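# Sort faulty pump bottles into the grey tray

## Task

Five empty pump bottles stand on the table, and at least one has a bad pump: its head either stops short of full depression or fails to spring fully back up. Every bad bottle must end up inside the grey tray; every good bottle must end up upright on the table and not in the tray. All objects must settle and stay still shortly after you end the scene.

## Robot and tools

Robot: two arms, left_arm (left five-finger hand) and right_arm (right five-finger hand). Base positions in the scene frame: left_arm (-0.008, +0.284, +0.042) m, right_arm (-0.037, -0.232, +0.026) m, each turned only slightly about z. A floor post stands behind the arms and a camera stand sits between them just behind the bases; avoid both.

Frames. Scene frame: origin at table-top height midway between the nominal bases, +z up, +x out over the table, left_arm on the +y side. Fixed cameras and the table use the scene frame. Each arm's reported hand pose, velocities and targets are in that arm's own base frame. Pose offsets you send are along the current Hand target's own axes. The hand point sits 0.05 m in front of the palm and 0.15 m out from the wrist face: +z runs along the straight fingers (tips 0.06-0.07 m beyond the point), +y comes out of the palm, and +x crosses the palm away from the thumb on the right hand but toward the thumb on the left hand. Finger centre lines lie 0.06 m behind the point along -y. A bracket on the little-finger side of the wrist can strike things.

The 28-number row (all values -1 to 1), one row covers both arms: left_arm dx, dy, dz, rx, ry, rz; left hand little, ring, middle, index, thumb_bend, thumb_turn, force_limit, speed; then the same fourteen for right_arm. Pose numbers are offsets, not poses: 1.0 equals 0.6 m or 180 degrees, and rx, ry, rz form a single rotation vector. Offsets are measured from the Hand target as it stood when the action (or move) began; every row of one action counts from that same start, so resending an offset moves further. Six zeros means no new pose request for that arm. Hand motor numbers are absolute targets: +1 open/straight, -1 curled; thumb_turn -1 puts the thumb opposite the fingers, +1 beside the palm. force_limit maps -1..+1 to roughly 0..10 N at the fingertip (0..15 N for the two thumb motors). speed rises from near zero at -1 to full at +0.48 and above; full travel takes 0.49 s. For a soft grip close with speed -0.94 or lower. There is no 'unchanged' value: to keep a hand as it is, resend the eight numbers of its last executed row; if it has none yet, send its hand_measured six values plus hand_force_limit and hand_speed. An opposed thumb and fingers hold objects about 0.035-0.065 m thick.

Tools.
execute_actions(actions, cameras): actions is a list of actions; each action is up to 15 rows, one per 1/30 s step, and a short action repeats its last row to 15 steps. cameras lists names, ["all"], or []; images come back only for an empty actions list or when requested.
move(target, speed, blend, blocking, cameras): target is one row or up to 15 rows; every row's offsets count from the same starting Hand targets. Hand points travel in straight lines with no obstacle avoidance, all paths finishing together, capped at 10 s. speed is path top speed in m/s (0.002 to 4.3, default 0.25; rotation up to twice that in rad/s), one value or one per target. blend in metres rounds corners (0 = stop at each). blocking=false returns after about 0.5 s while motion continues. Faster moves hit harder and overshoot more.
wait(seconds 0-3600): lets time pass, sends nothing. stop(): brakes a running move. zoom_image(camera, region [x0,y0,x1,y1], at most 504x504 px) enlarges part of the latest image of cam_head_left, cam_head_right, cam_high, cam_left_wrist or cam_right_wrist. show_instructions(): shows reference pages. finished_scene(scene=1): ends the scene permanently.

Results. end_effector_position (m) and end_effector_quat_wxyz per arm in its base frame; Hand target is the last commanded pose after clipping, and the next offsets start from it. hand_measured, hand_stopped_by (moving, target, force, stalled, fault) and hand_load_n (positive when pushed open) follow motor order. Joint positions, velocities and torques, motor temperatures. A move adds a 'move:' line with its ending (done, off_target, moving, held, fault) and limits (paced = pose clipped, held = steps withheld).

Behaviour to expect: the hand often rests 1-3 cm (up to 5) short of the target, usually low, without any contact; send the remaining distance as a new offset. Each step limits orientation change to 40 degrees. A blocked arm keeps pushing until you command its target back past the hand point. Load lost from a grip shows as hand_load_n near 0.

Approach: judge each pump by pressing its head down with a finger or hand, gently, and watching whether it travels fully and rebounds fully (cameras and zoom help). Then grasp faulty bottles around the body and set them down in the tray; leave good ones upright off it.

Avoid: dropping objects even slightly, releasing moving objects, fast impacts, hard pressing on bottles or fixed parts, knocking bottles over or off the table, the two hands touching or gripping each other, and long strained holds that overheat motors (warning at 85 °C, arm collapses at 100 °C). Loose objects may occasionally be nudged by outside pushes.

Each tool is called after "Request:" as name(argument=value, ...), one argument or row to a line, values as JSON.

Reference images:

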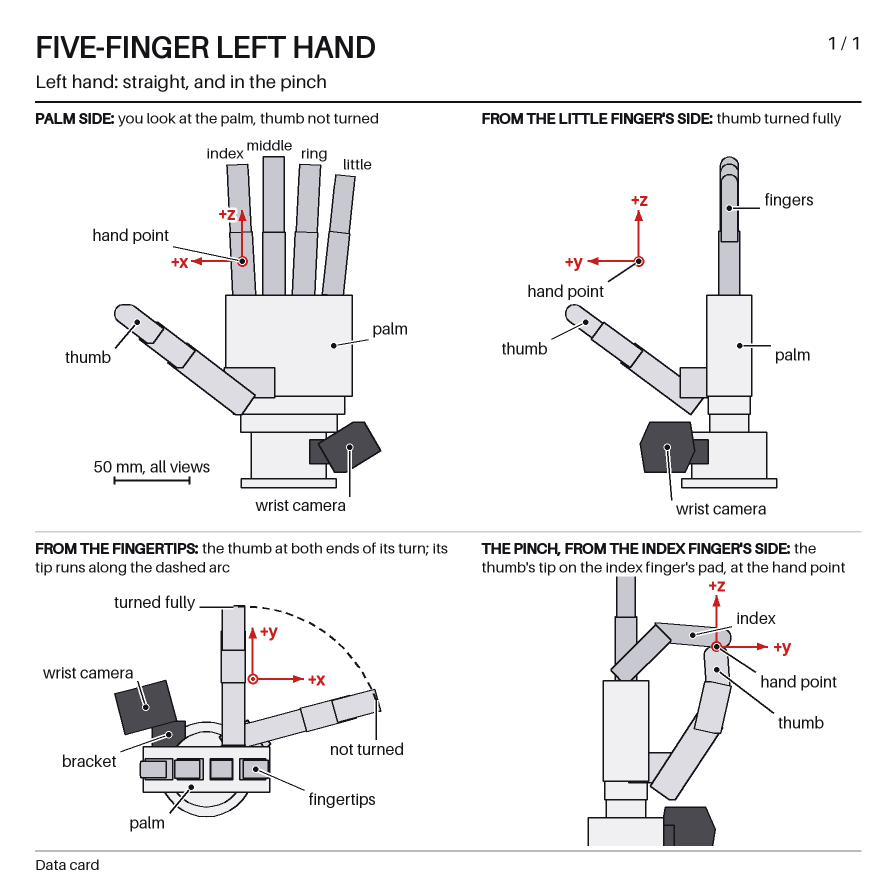

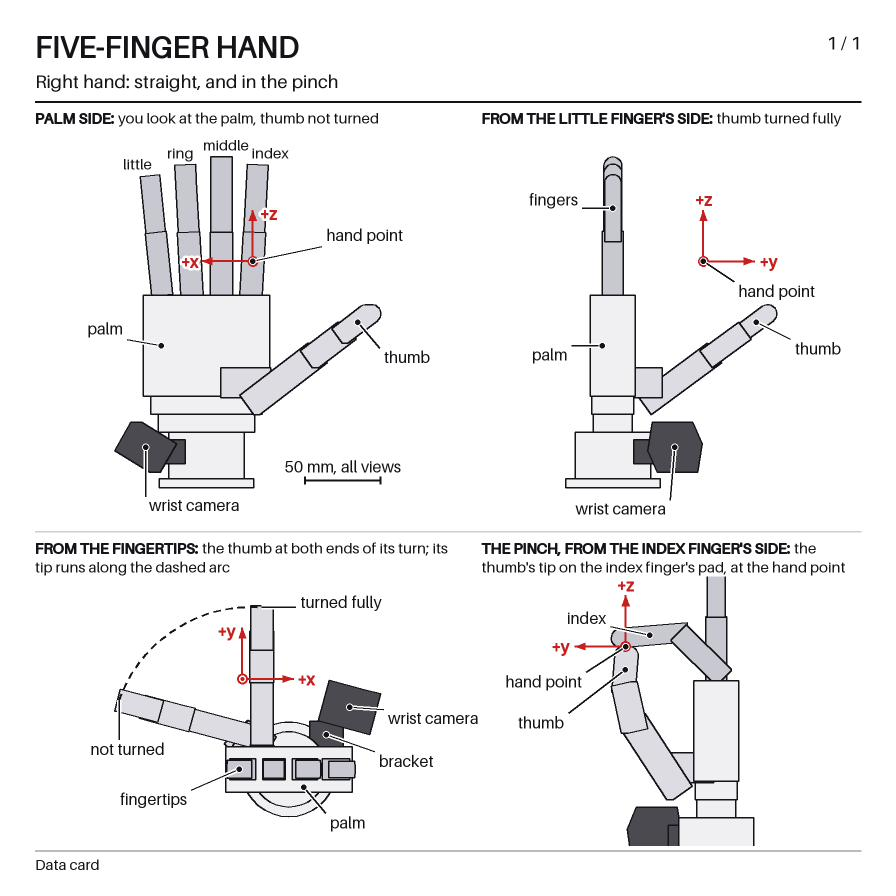

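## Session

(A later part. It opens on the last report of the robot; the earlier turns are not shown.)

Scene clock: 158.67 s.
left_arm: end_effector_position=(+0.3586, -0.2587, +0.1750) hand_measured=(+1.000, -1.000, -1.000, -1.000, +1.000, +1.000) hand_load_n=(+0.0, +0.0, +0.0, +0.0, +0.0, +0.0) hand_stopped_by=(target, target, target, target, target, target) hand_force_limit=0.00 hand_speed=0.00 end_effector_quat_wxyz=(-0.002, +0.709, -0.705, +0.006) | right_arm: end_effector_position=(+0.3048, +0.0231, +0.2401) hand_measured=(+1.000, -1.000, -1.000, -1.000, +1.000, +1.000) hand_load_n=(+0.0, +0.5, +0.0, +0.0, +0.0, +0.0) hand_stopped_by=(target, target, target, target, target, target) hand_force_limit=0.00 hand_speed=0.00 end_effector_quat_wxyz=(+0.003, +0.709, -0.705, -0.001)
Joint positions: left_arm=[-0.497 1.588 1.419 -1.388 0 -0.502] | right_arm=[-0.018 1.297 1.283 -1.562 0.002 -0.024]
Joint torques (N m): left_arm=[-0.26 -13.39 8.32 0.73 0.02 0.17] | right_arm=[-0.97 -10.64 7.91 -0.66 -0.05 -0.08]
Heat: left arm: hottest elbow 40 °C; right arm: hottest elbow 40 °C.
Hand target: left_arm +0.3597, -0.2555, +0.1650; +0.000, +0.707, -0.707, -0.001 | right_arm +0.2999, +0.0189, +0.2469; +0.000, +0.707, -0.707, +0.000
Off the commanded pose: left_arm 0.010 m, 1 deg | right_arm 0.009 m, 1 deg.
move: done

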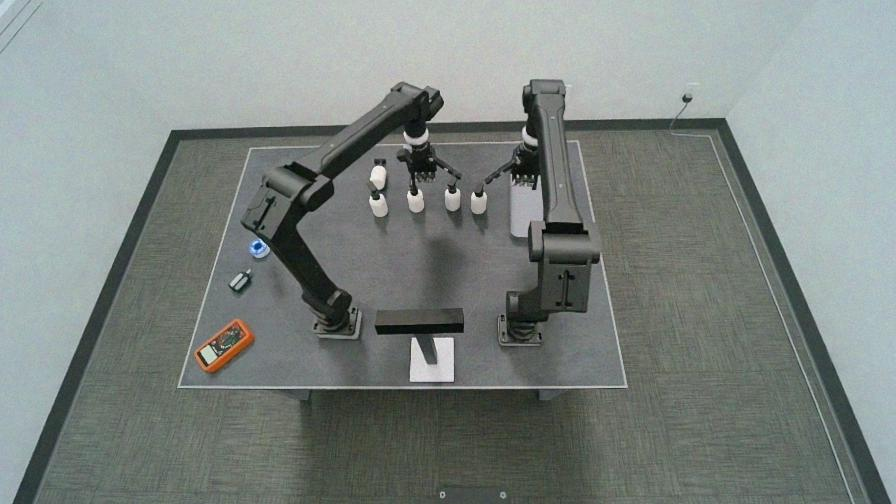

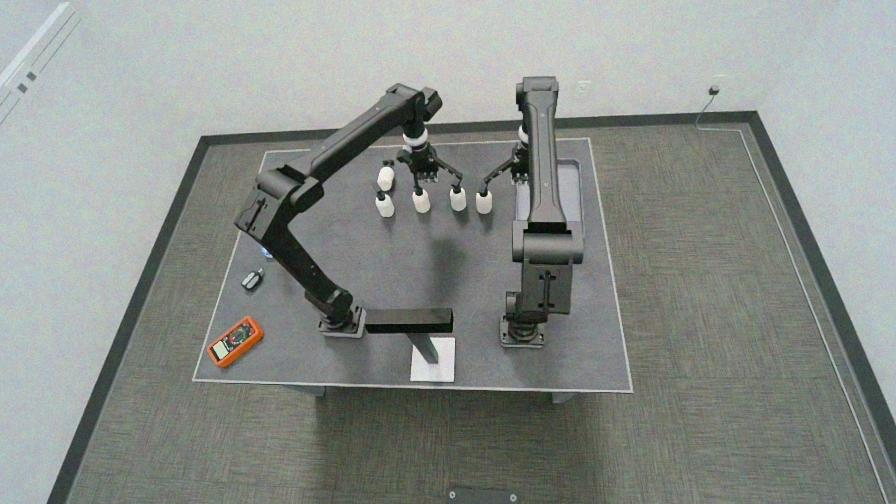

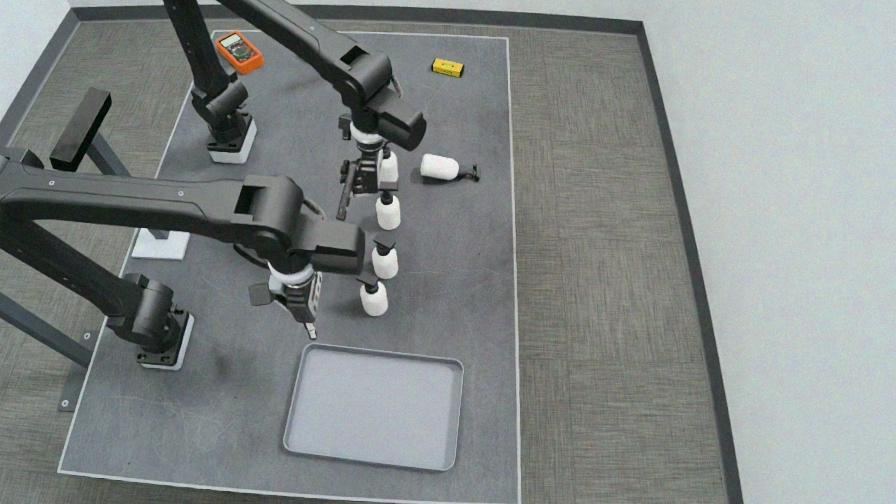

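Request:
zoom_image(
  camera="cam_head_right",
  region=[400, 160, 440, 200],
)

Request:
zoom_image(
  camera="cam_head_left",
  region=[405, 175, 425, 195],
)

Scaled by 12.600 from the camera's image (finer frame: 1280x720).

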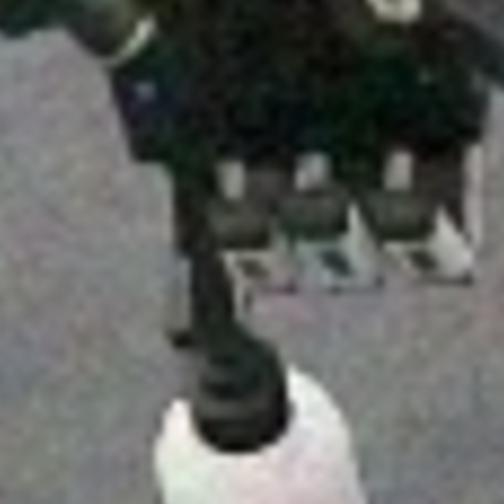

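Scaled by 25.200 from the camera's image (finer frame: 1280x720).

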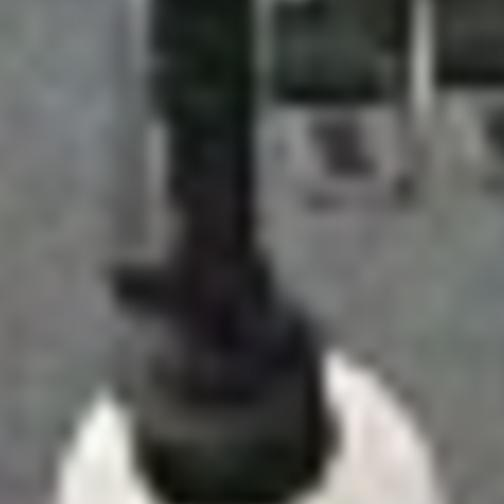

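Request:
move(
  target=[
    [0,0,-0.16,0,0,0,1,-1,-1,-1,1,1,0,0, 0,0,0,0,0,0,1,-1,-1,-1,1,1,0,0],
    [-0.37,0.2,-0.2,0,0,0,1,-1,-1,-1,1,1,0,0, 0,0,0,0,0,0,1,-1,-1,-1,1,1,0,0],
  ],
  cameras=["all"],
  speed=0.15,
)

Request:
zoom_image(
  camera="cam_high",
  region=[340, 100, 440, 290],
)

Request:
zoom_image(
  camera="cam_head_left",
  region=[350, 150, 500, 220],
)

Scene clock: 165.80 s.
left_arm: end_effector_position=(+0.2460, -0.0368, +0.2867) hand_measured=(+1.000, -1.000, -1.000, -1.000, +1.000, +1.000) hand_load_n=(+0.0, +0.0, +0.0, +0.0, -0.5, +0.0) hand_stopped_by=(target, target, target, target, target, target) hand_force_limit=0.00 hand_speed=0.00 end_effector_quat_wxyz=(-0.006, +0.708, -0.706, +0.004) | right_arm: end_effector_position=(+0.3048, +0.0231, +0.2401) hand_measured=(+1.000, -1.000, -1.000, -1.000, +1.000, +1.000) hand_load_n=(+0.0, +0.0, +0.0, +0.0, +0.0, +0.0) hand_stopped_by=(target, target, target, target, target, target) hand_force_limit=0.00 hand_speed=0.00 end_effector_quat_wxyz=(+0.003, +0.709, -0.705, -0.001)
Joint positions: left_arm=[-0.019 1.137 1.277 -1.697 -0.003 -0.022] | right_arm=[-0.018 1.297 1.283 -1.562 0.002 -0.024]
Joint torques (N m): left_arm=[0.03 -8.18 8.43 -0.03 0.08 0.18] | right_arm=[-0.97 -10.64 7.91 -0.66 -0.05 -0.08]
Heat: left arm: hottest elbow 40 °C; right arm: hottest elbow 40 °C.
Hand target: left_arm +0.2396, -0.0339, +0.2854; +0.000, +0.707, -0.707, +0.000 | right_arm +0.2999, +0.0189, +0.2469; +0.000, +0.707, -0.707, +0.000
Off the commanded pose: left_arm 0.007 m, 1 deg | right_arm 0.009 m, 1 deg.
move: done
cam_left_wrist: T_world_to_cam=[[0.97437, -0.22277, 0.03125, -0.25821], [-0.21036, -0.8531, 0.47746, -0.1151], [-0.07971, -0.4718, -0.87809, 0.37016]] pos_world=[0.25688, 0.01893, 0.38806]
cam_right_wrist: T_world_to_cam=[[-0.97405, -0.22468, -0.02716, 0.31498], [-0.20586, 0.82974, 0.5188, -0.08354], [-0.09403, 0.51093, -0.85447, 0.32934]] pos_world=[0.32058, -0.02818, 0.3333]

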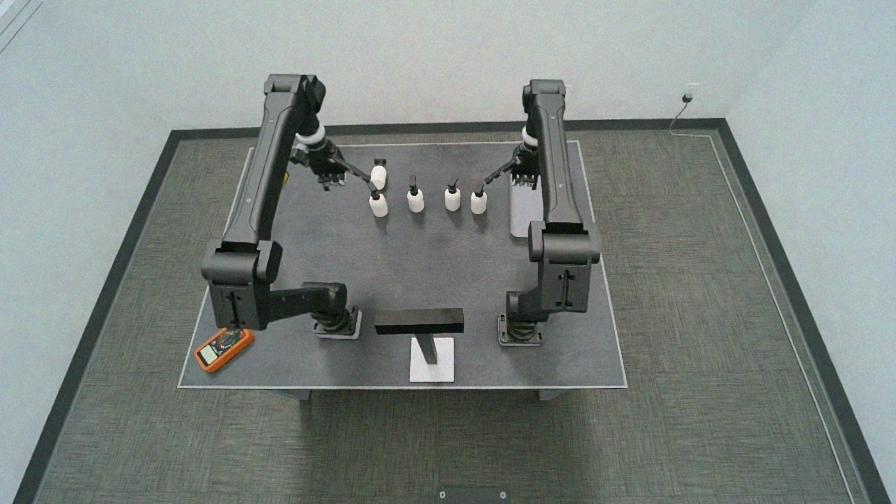

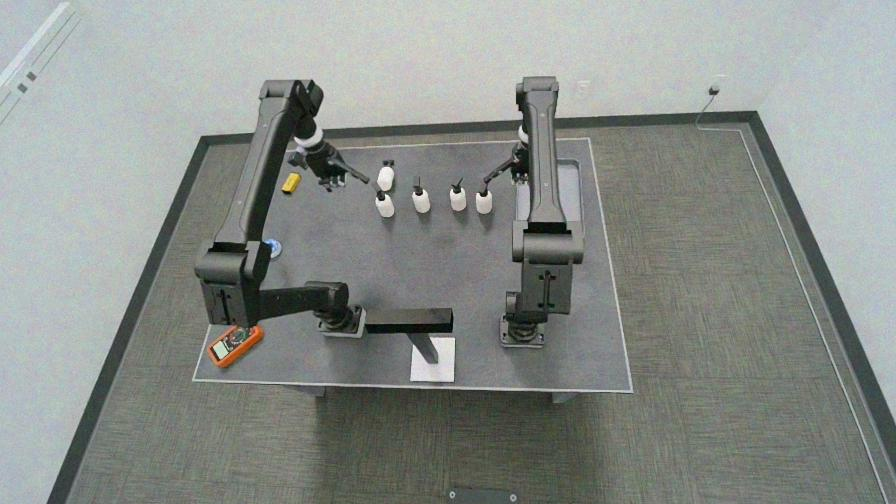

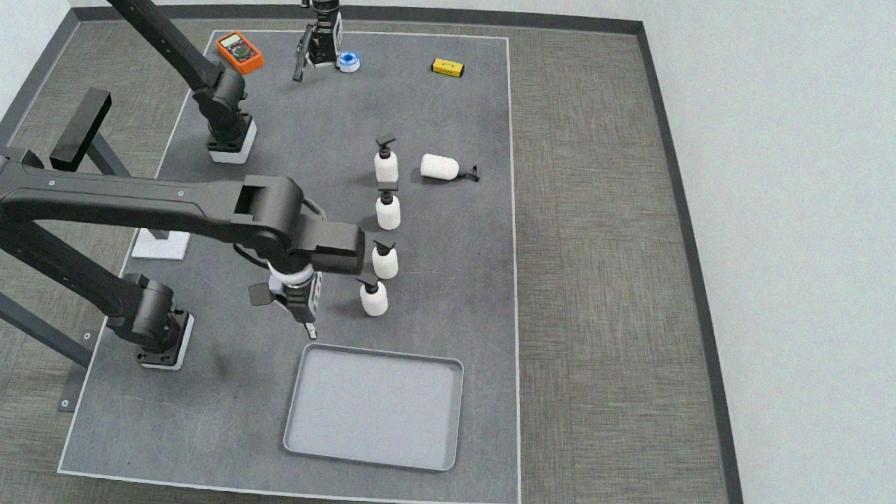

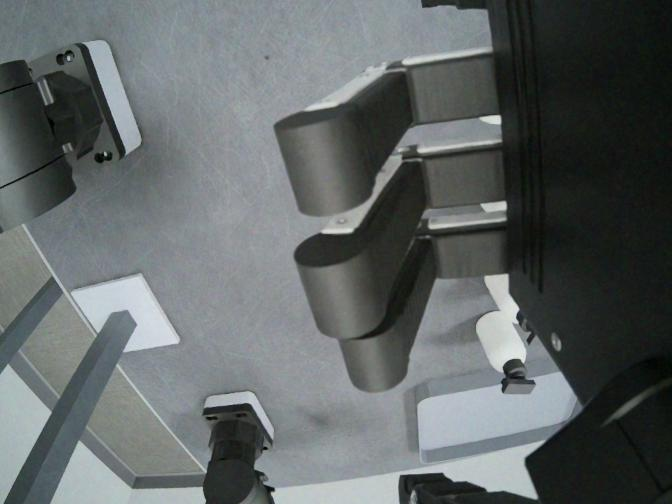

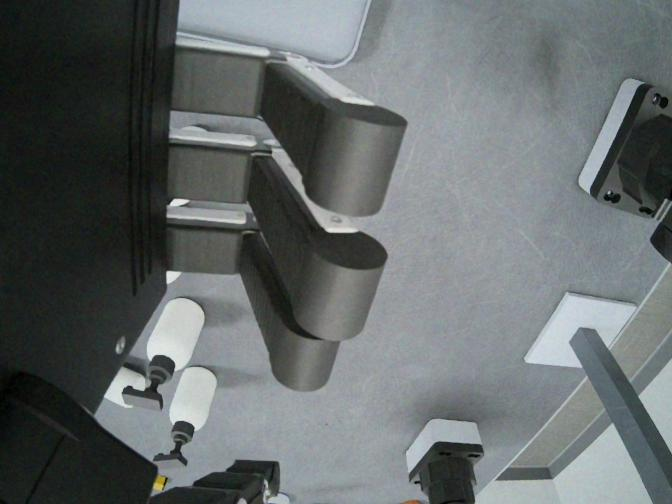

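Scaled by 2.653 from the camera's image (finer frame: 1280x720).

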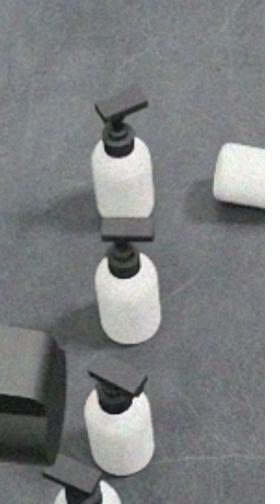

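Scaled by 3.360 from the camera's image (finer frame: 1280x720).

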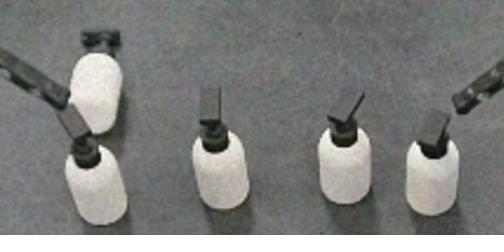

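Request:
zoom_image(
  camera="cam_high",
  region=[350, 230, 410, 320],
)

Request:
zoom_image(
  camera="cam_head_left",
  region=[400, 160, 500, 220],
)

Scaled by 5.600 from the camera's image (finer frame: 1280x720).

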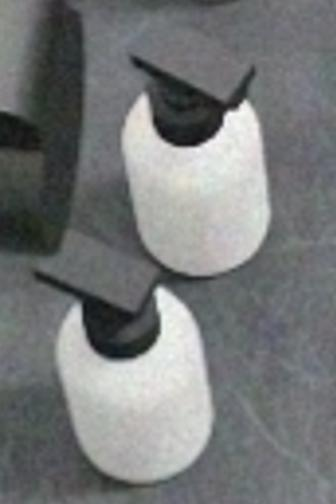

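Scaled by 5.040 from the camera's image (finer frame: 1280x720).

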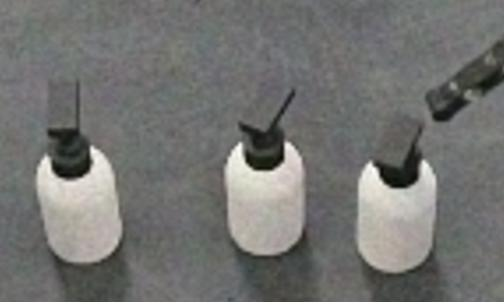

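Request:
move(
  target=[
    [-0.167,0,0,0,0,0,1,-1,-1,-1,1,1,0,0, -0.62,-0.15,0,0,0,0,1,-1,-1,-1,1,1,0,0],
    [-0.167,0,0,0,0,0,1,-1,-1,-1,1,1,0,0, -0.62,-0.15,0.06,0,0,0,1,-1,-1,-1,1,1,0,0],
  ],
  cameras=["cam_high","cam_head_left","cam_head_right"],
  speed=0.2,
)

Request:
zoom_image(
  camera="cam_high",
  region=[340, 150, 440, 240],
)

Request:
zoom_image(
  camera="cam_head_left",
  region=[395, 160, 435, 200],
)

Scene clock: 172.90 s.
left_arm: end_effector_position=(+0.2342, +0.0619, +0.2832) hand_measured=(+1.000, -1.000, -1.000, -1.000, +1.000, +1.000) hand_load_n=(+0.0, +0.0, +0.5, +0.0, -0.5, +0.0) hand_stopped_by=(target, target, target, target, target, target) hand_force_limit=0.00 hand_speed=0.00 end_effector_quat_wxyz=(+0.001, +0.709, -0.706, -0.002) | right_arm: end_effector_position=(+0.3875, +0.3839, +0.2166) hand_measured=(+1.000, -1.000, -1.000, -1.000, +1.000, +1.000) hand_load_n=(+0.0, +0.0, +0.0, +0.0, +0.0, +0.0) hand_stopped_by=(target, target, target, target, target, target) hand_force_limit=0.00 hand_speed=0.00 end_effector_quat_wxyz=(+0.003, +0.707, -0.707, -0.001)
Joint positions: left_arm=[0.306 1.153 1.277 -1.697 -0.002 0.302] | right_arm=[0.668 1.845 1.866 -1.597 -0.002 0.667]
Joint torques (N m): left_arm=[-0.09 -6.42 11.15 0.34 0.04 0.18] | right_arm=[0.97 -17.26 8.02 0.5 0.08 0.07]
Heat: left arm: hottest elbow 39 °C; right arm: hottest elbow 40 °C.
Hand target: left_arm +0.2395, +0.0663, +0.2855; +0.000, +0.707, -0.707, +0.000 | right_arm +0.3899, +0.3908, +0.2110; +0.000, +0.707, -0.707, +0.000
Off the commanded pose: left_arm 0.007 m, 0 deg | right_arm 0.009 m, 0 deg.
move: done
Images, in order (width x height): cam_head_left 896x504, cam_head_right 896x504, cam_high 896x504.

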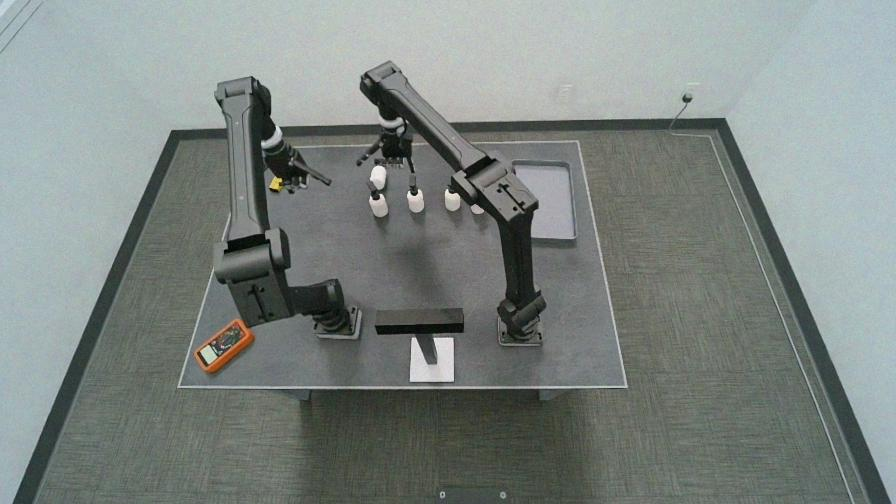

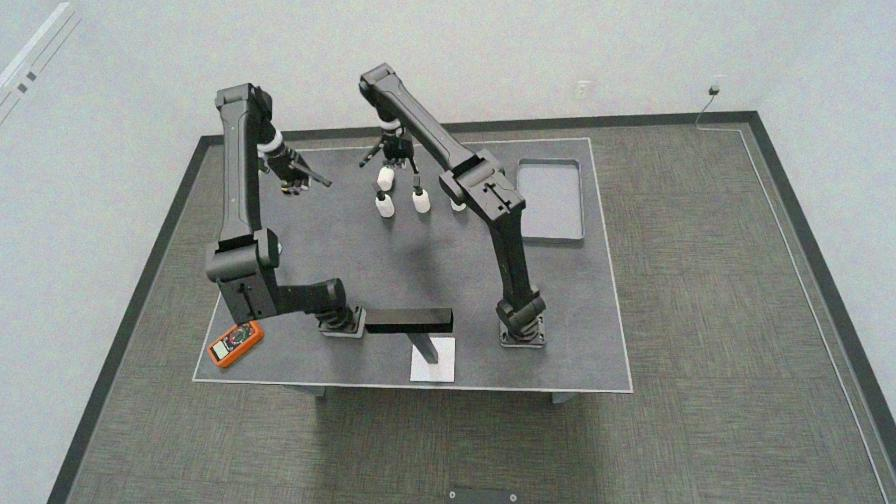

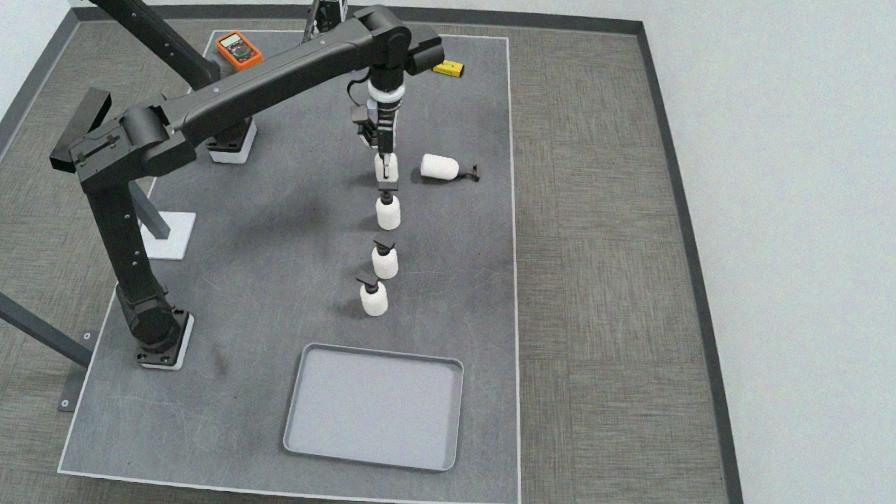

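Scaled by 5.040 from the camera's image (finer frame: 1280x720).

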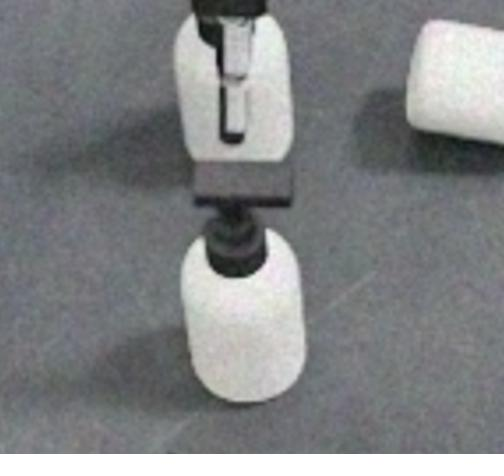

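Scaled by 12.600 from the camera's image (finer frame: 1280x720).

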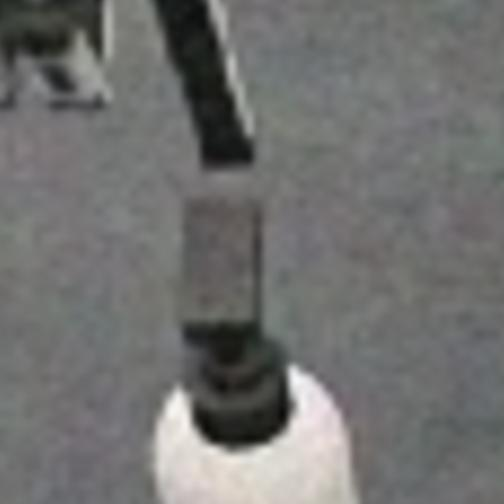

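Request:
move(
  target=[0,0,0,0,0,0,1,-1,-1,-1,1,1,0,0, 0.002,0.004,0.075,0,0,0,1,-1,-1,-1,1,1,0,0],
  cameras=["cam_high","cam_head_left"],
  speed=0.08,
)

Request:
zoom_image(
  camera="cam_high",
  region=[340, 150, 440, 240],
)

Request:
zoom_image(
  camera="cam_head_left",
  region=[395, 160, 435, 200],
)

Scene clock: 175.80 s.
left_arm: end_effector_position=(+0.2342, +0.0619, +0.2832) hand_measured=(+1.000, -1.000, -1.000, -1.000, +1.000, +1.000) hand_load_n=(+0.0, +0.0, +0.0, +0.0, +0.0, +0.0) hand_stopped_by=(target, target, target, target, target, target) hand_force_limit=0.00 hand_speed=0.00 end_effector_quat_wxyz=(+0.001, +0.709, -0.706, -0.002) | right_arm: end_effector_position=(+0.3884, +0.3834, +0.1765) hand_measured=(+1.000, -1.000, -1.000, -1.000, +1.000, +1.000) hand_load_n=(-0.5, +0.0, +0.0, +0.0, -0.5, +0.0) hand_stopped_by=(target, target, target, target, target, target) hand_force_limit=0.00 hand_speed=0.00 end_effector_quat_wxyz=(+0.000, +0.707, -0.708, +0.001)
Joint positions: left_arm=[0.306 1.153 1.277 -1.697 -0.002 0.302] | right_arm=[0.668 1.845 1.762 -1.488 0.003 0.669]
Joint torques (N m): left_arm=[-0.09 -6.42 11.15 0.32 0.04 0.18] | right_arm=[1.08 -17.44 6.78 0.88 -0.08 0.08]
Heat: left arm: hottest elbow 39 °C; right arm: hottest elbow 40 °C.
Hand target: left_arm +0.2395, +0.0663, +0.2855; +0.000, +0.707, -0.707, +0.000 | right_arm +0.3876, +0.3897, +0.1659; +0.000, +0.707, -0.707, +0.000
Off the commanded pose: left_arm 0.007 m, 0 deg | right_arm 0.012 m, 0 deg.
move: off_target (right_arm)
Images, in order (width x height): cam_head_left 896x504, cam_high 896x504.

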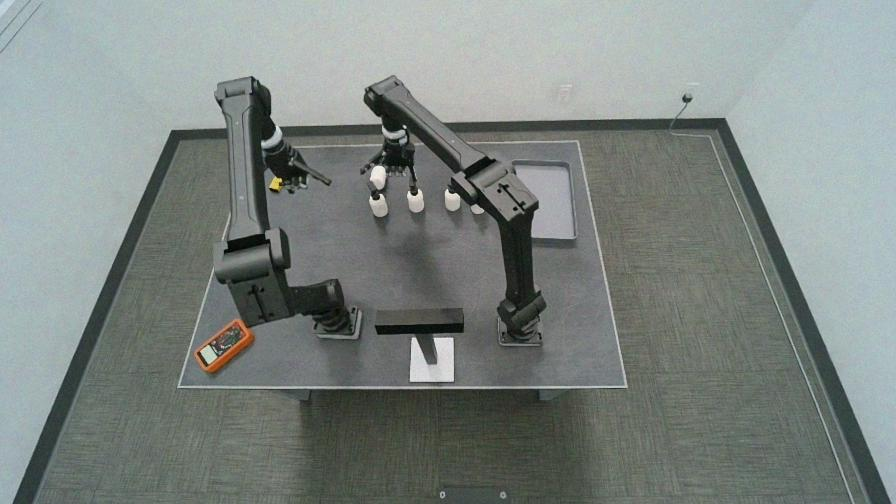

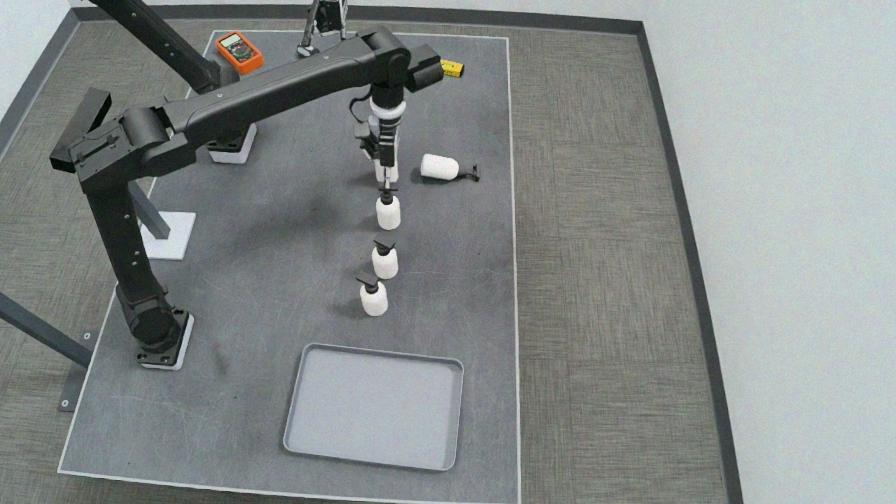

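Scaled by 5.040 from the camera's image (finer frame: 1280x720).

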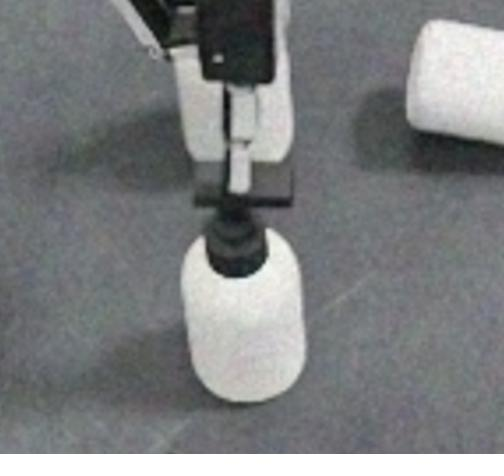

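Scaled by 12.600 from the camera's image (finer frame: 1280x720).

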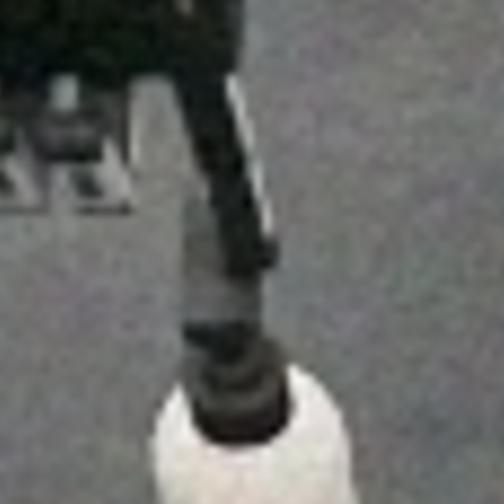

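Request:
move(
  target=[
    [0,0,0,0,0,0,1,-1,-1,-1,1,1,0,0, -0.011,0,-0.03,0,0,0,1,-1,-1,-1,1,1,0,0],
    [0,0,0,0,0,0,1,-1,-1,-1,1,1,0,0, -0.011,0,0.0,0,0,0,1,-1,-1,-1,1,1,0,0],
  ],
  cameras=["cam_high","cam_head_left"],
  speed=0.08,
)

Request:
zoom_image(
  camera="cam_high",
  region=[340, 150, 440, 240],
)

Request:
zoom_image(
  camera="cam_head_left",
  region=[395, 160, 435, 200],
)

Scene clock: 178.37 s.
left_arm: end_effector_position=(+0.2342, +0.0619, +0.2832) hand_measured=(+1.000, -1.000, -1.000, -1.000, +1.000, +1.000) hand_load_n=(+0.0, +0.5, +0.0, +0.0, +0.0, +0.0) hand_stopped_by=(target, target, target, target, target, target) hand_force_limit=0.00 hand_speed=0.00 end_effector_quat_wxyz=(+0.001, +0.709, -0.706, -0.002) | right_arm: end_effector_position=(+0.3885, +0.3862, +0.1781) hand_measured=(+1.000, -1.000, -1.000, -1.000, +1.000, +1.000) hand_load_n=(+0.0, +0.0, +0.0, +0.0, +0.0, +0.0) hand_stopped_by=(target, target, target, target, target, target) hand_force_limit=0.00 hand_speed=0.00 end_effector_quat_wxyz=(-0.003, +0.705, -0.709, +0.002)
Joint positions: left_arm=[0.306 1.153 1.277 -1.697 -0.002 0.302] | right_arm=[0.671 1.845 1.767 -1.487 0.003 0.677]
Joint torques (N m): left_arm=[-0.09 -6.42 11.15 0.34 0.03 0.18] | right_arm=[1.55 -16.5 7.64 0.66 -0.08 0.07]
Heat: left arm: hottest elbow 39 °C; right arm: hottest elbow 40 °C.
Hand target: left_arm +0.2395, +0.0663, +0.2855; +0.000, +0.707, -0.707, +0.000 | right_arm +0.3875, +0.3963, +0.1659; +0.000, +0.707, -0.707, +0.000
Off the commanded pose: left_arm 0.007 m, 0 deg | right_arm 0.016 m, 0 deg.
move: off_target (right_arm)
Images, in order (width x height): cam_head_left 896x504, cam_high 896x504.

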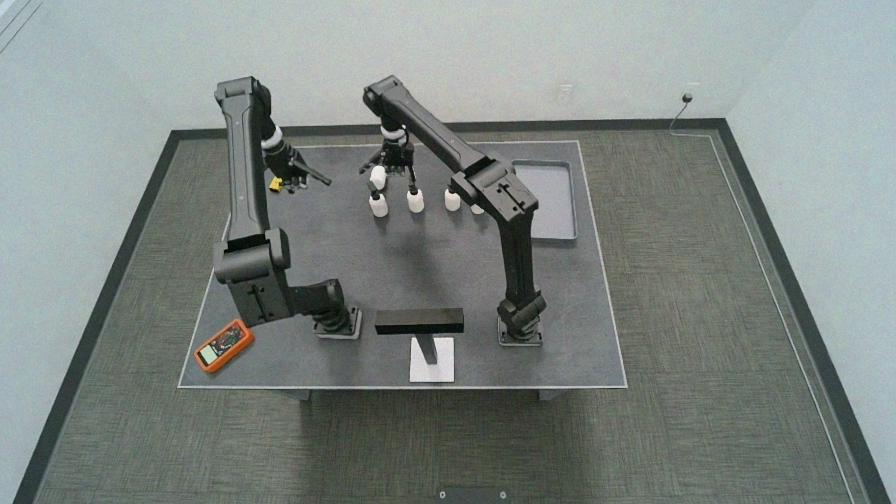

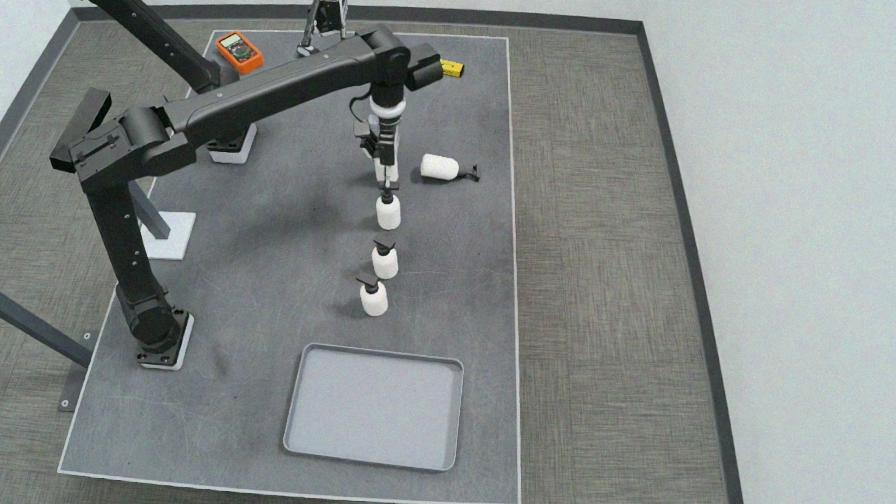

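Scaled by 5.040 from the camera's image (finer frame: 1280x720).

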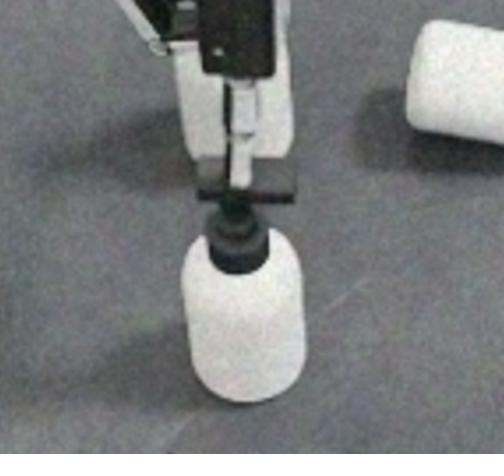

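Scaled by 12.600 from the camera's image (finer frame: 1280x720).

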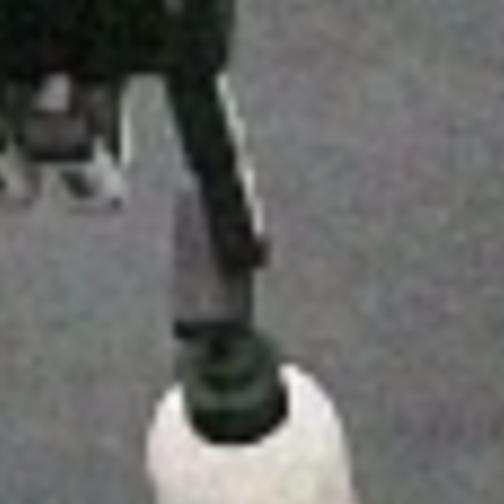

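Request:
move(
  target=[
    [0,0,0,0,0,0,1,-1,-1,-1,1,1,0,0, 0,0,-0.065,0,0,0,1,-1,-1,-1,1,1,0,0],
    [0,0,0,0,0,0,1,-1,-1,-1,1,1,0,0, -0.013,0.009,-0.065,0,0,0,1,-1,-1,-1,1,1,0,0],
    [0,0,0,0,0,0,1,-1,-1,-1,1,1,0,0, -0.013,0.009,-0.02,0,0,0,1,-1,-1,-1,1,1,0,0],
  ],
  cameras=["cam_high","cam_head_left","cam_head_right"],
  speed=0.1,
)

Request:
zoom_image(
  camera="cam_high",
  region=[340, 150, 440, 240],
)

Request:
zoom_image(
  camera="cam_head_left",
  region=[395, 160, 435, 200],
)

Request:
zoom_image(
  camera="cam_head_right",
  region=[400, 160, 440, 200],
)

Scene clock: 186.53 s.
left_arm: end_effector_position=(+0.2342, +0.0619, +0.2832) hand_measured=(+1.000, -1.000, -1.000, -1.000, +1.000, +1.000) hand_load_n=(+0.0, +0.0, +0.0, +0.0, +0.0, +0.0) hand_stopped_by=(target, target, target, target, target, target) hand_force_limit=0.00 hand_speed=0.00 end_effector_quat_wxyz=(+0.001, +0.709, -0.706, -0.002) | right_arm: end_effector_position=(+0.3820, +0.3951, +0.1875) hand_measured=(+1.000, -1.000, -1.000, -1.000, +1.000, +1.000) hand_load_n=(+0.0, +0.0, +0.0, +0.0, +0.0, +0.0) hand_stopped_by=(target, target, target, target, target, target) hand_force_limit=0.00 hand_speed=0.00 end_effector_quat_wxyz=(-0.001, +0.706, -0.708, +0.001)
Joint positions: left_arm=[0.306 1.153 1.277 -1.697 -0.002 0.302] | right_arm=[0.69 1.848 1.794 -1.515 0.002 0.694]
Joint torques (N m): left_arm=[-0.09 -6.42 11.15 0.34 0.04 0.18] | right_arm=[1.32 -16.79 7.9 0.53 -0.06 0.07]
Heat: left arm: hottest elbow 40 °C; right arm: hottest elbow 40 °C.
Hand target: left_arm +0.2395, +0.0663, +0.2855; +0.000, +0.707, -0.707, +0.000 | right_arm +0.3822, +0.4040, +0.1778; +0.000, +0.707, -0.707, +0.000
Off the commanded pose: left_arm 0.007 m, 0 deg | right_arm 0.013 m, 0 deg.
move: off_target (right_arm)
Images, in order (width x height): cam_head_left 896x504, cam_head_right 896x504, cam_high 896x504.

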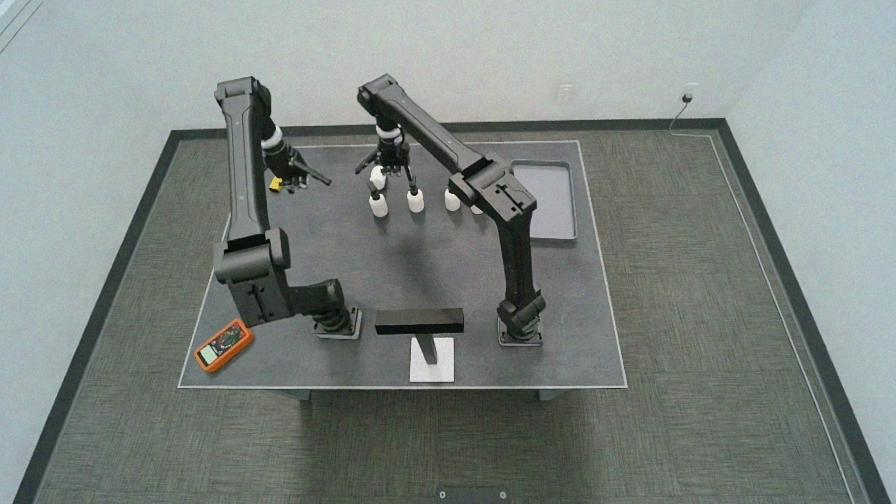

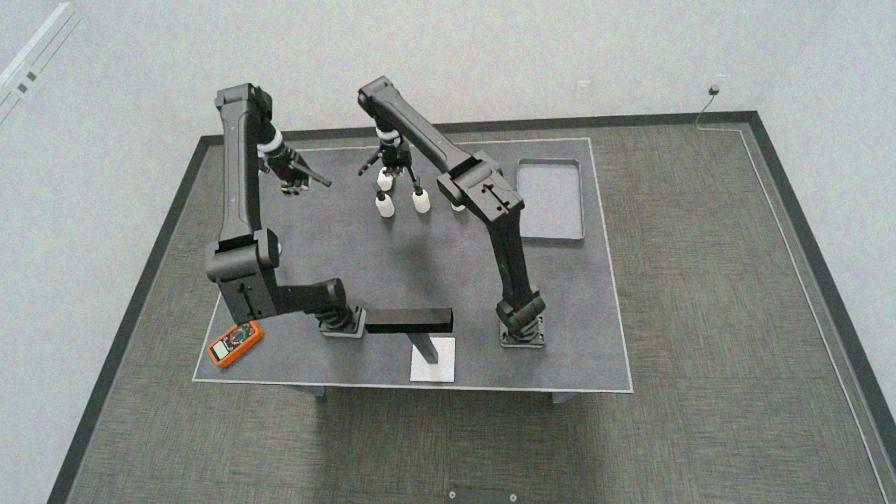

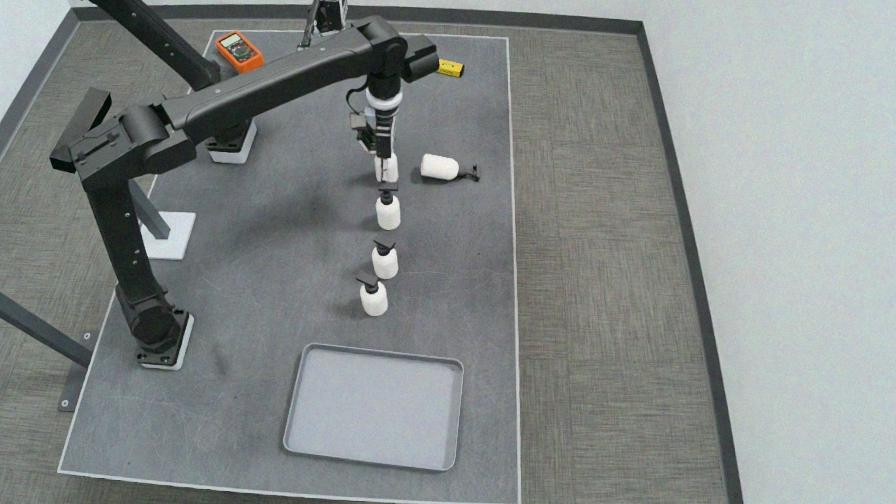

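Scaled by 5.040 from the camera's image (finer frame: 1280x720).

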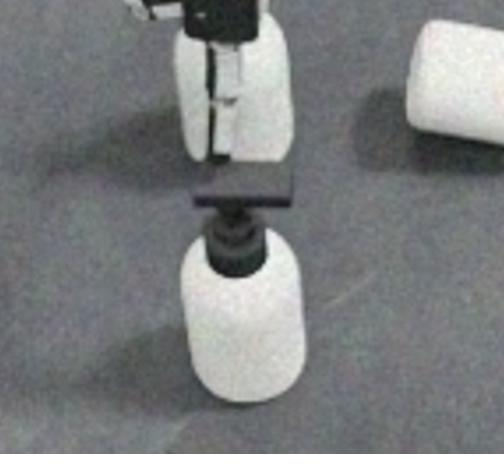

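Scaled by 12.600 from the camera's image (finer frame: 1280x720).

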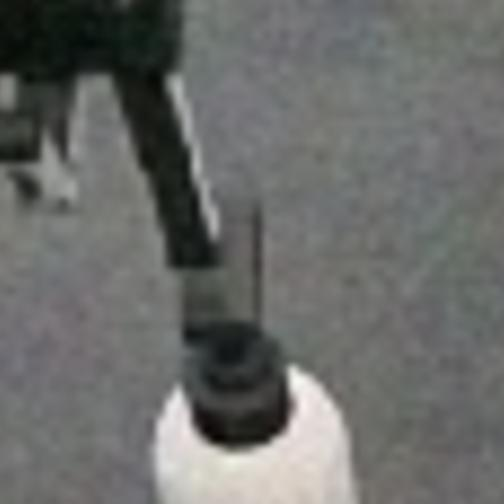

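Scaled by 12.600 from the camera's image (finer frame: 1280x720).

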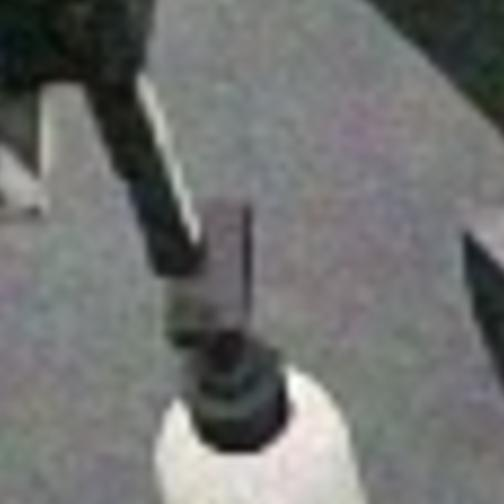

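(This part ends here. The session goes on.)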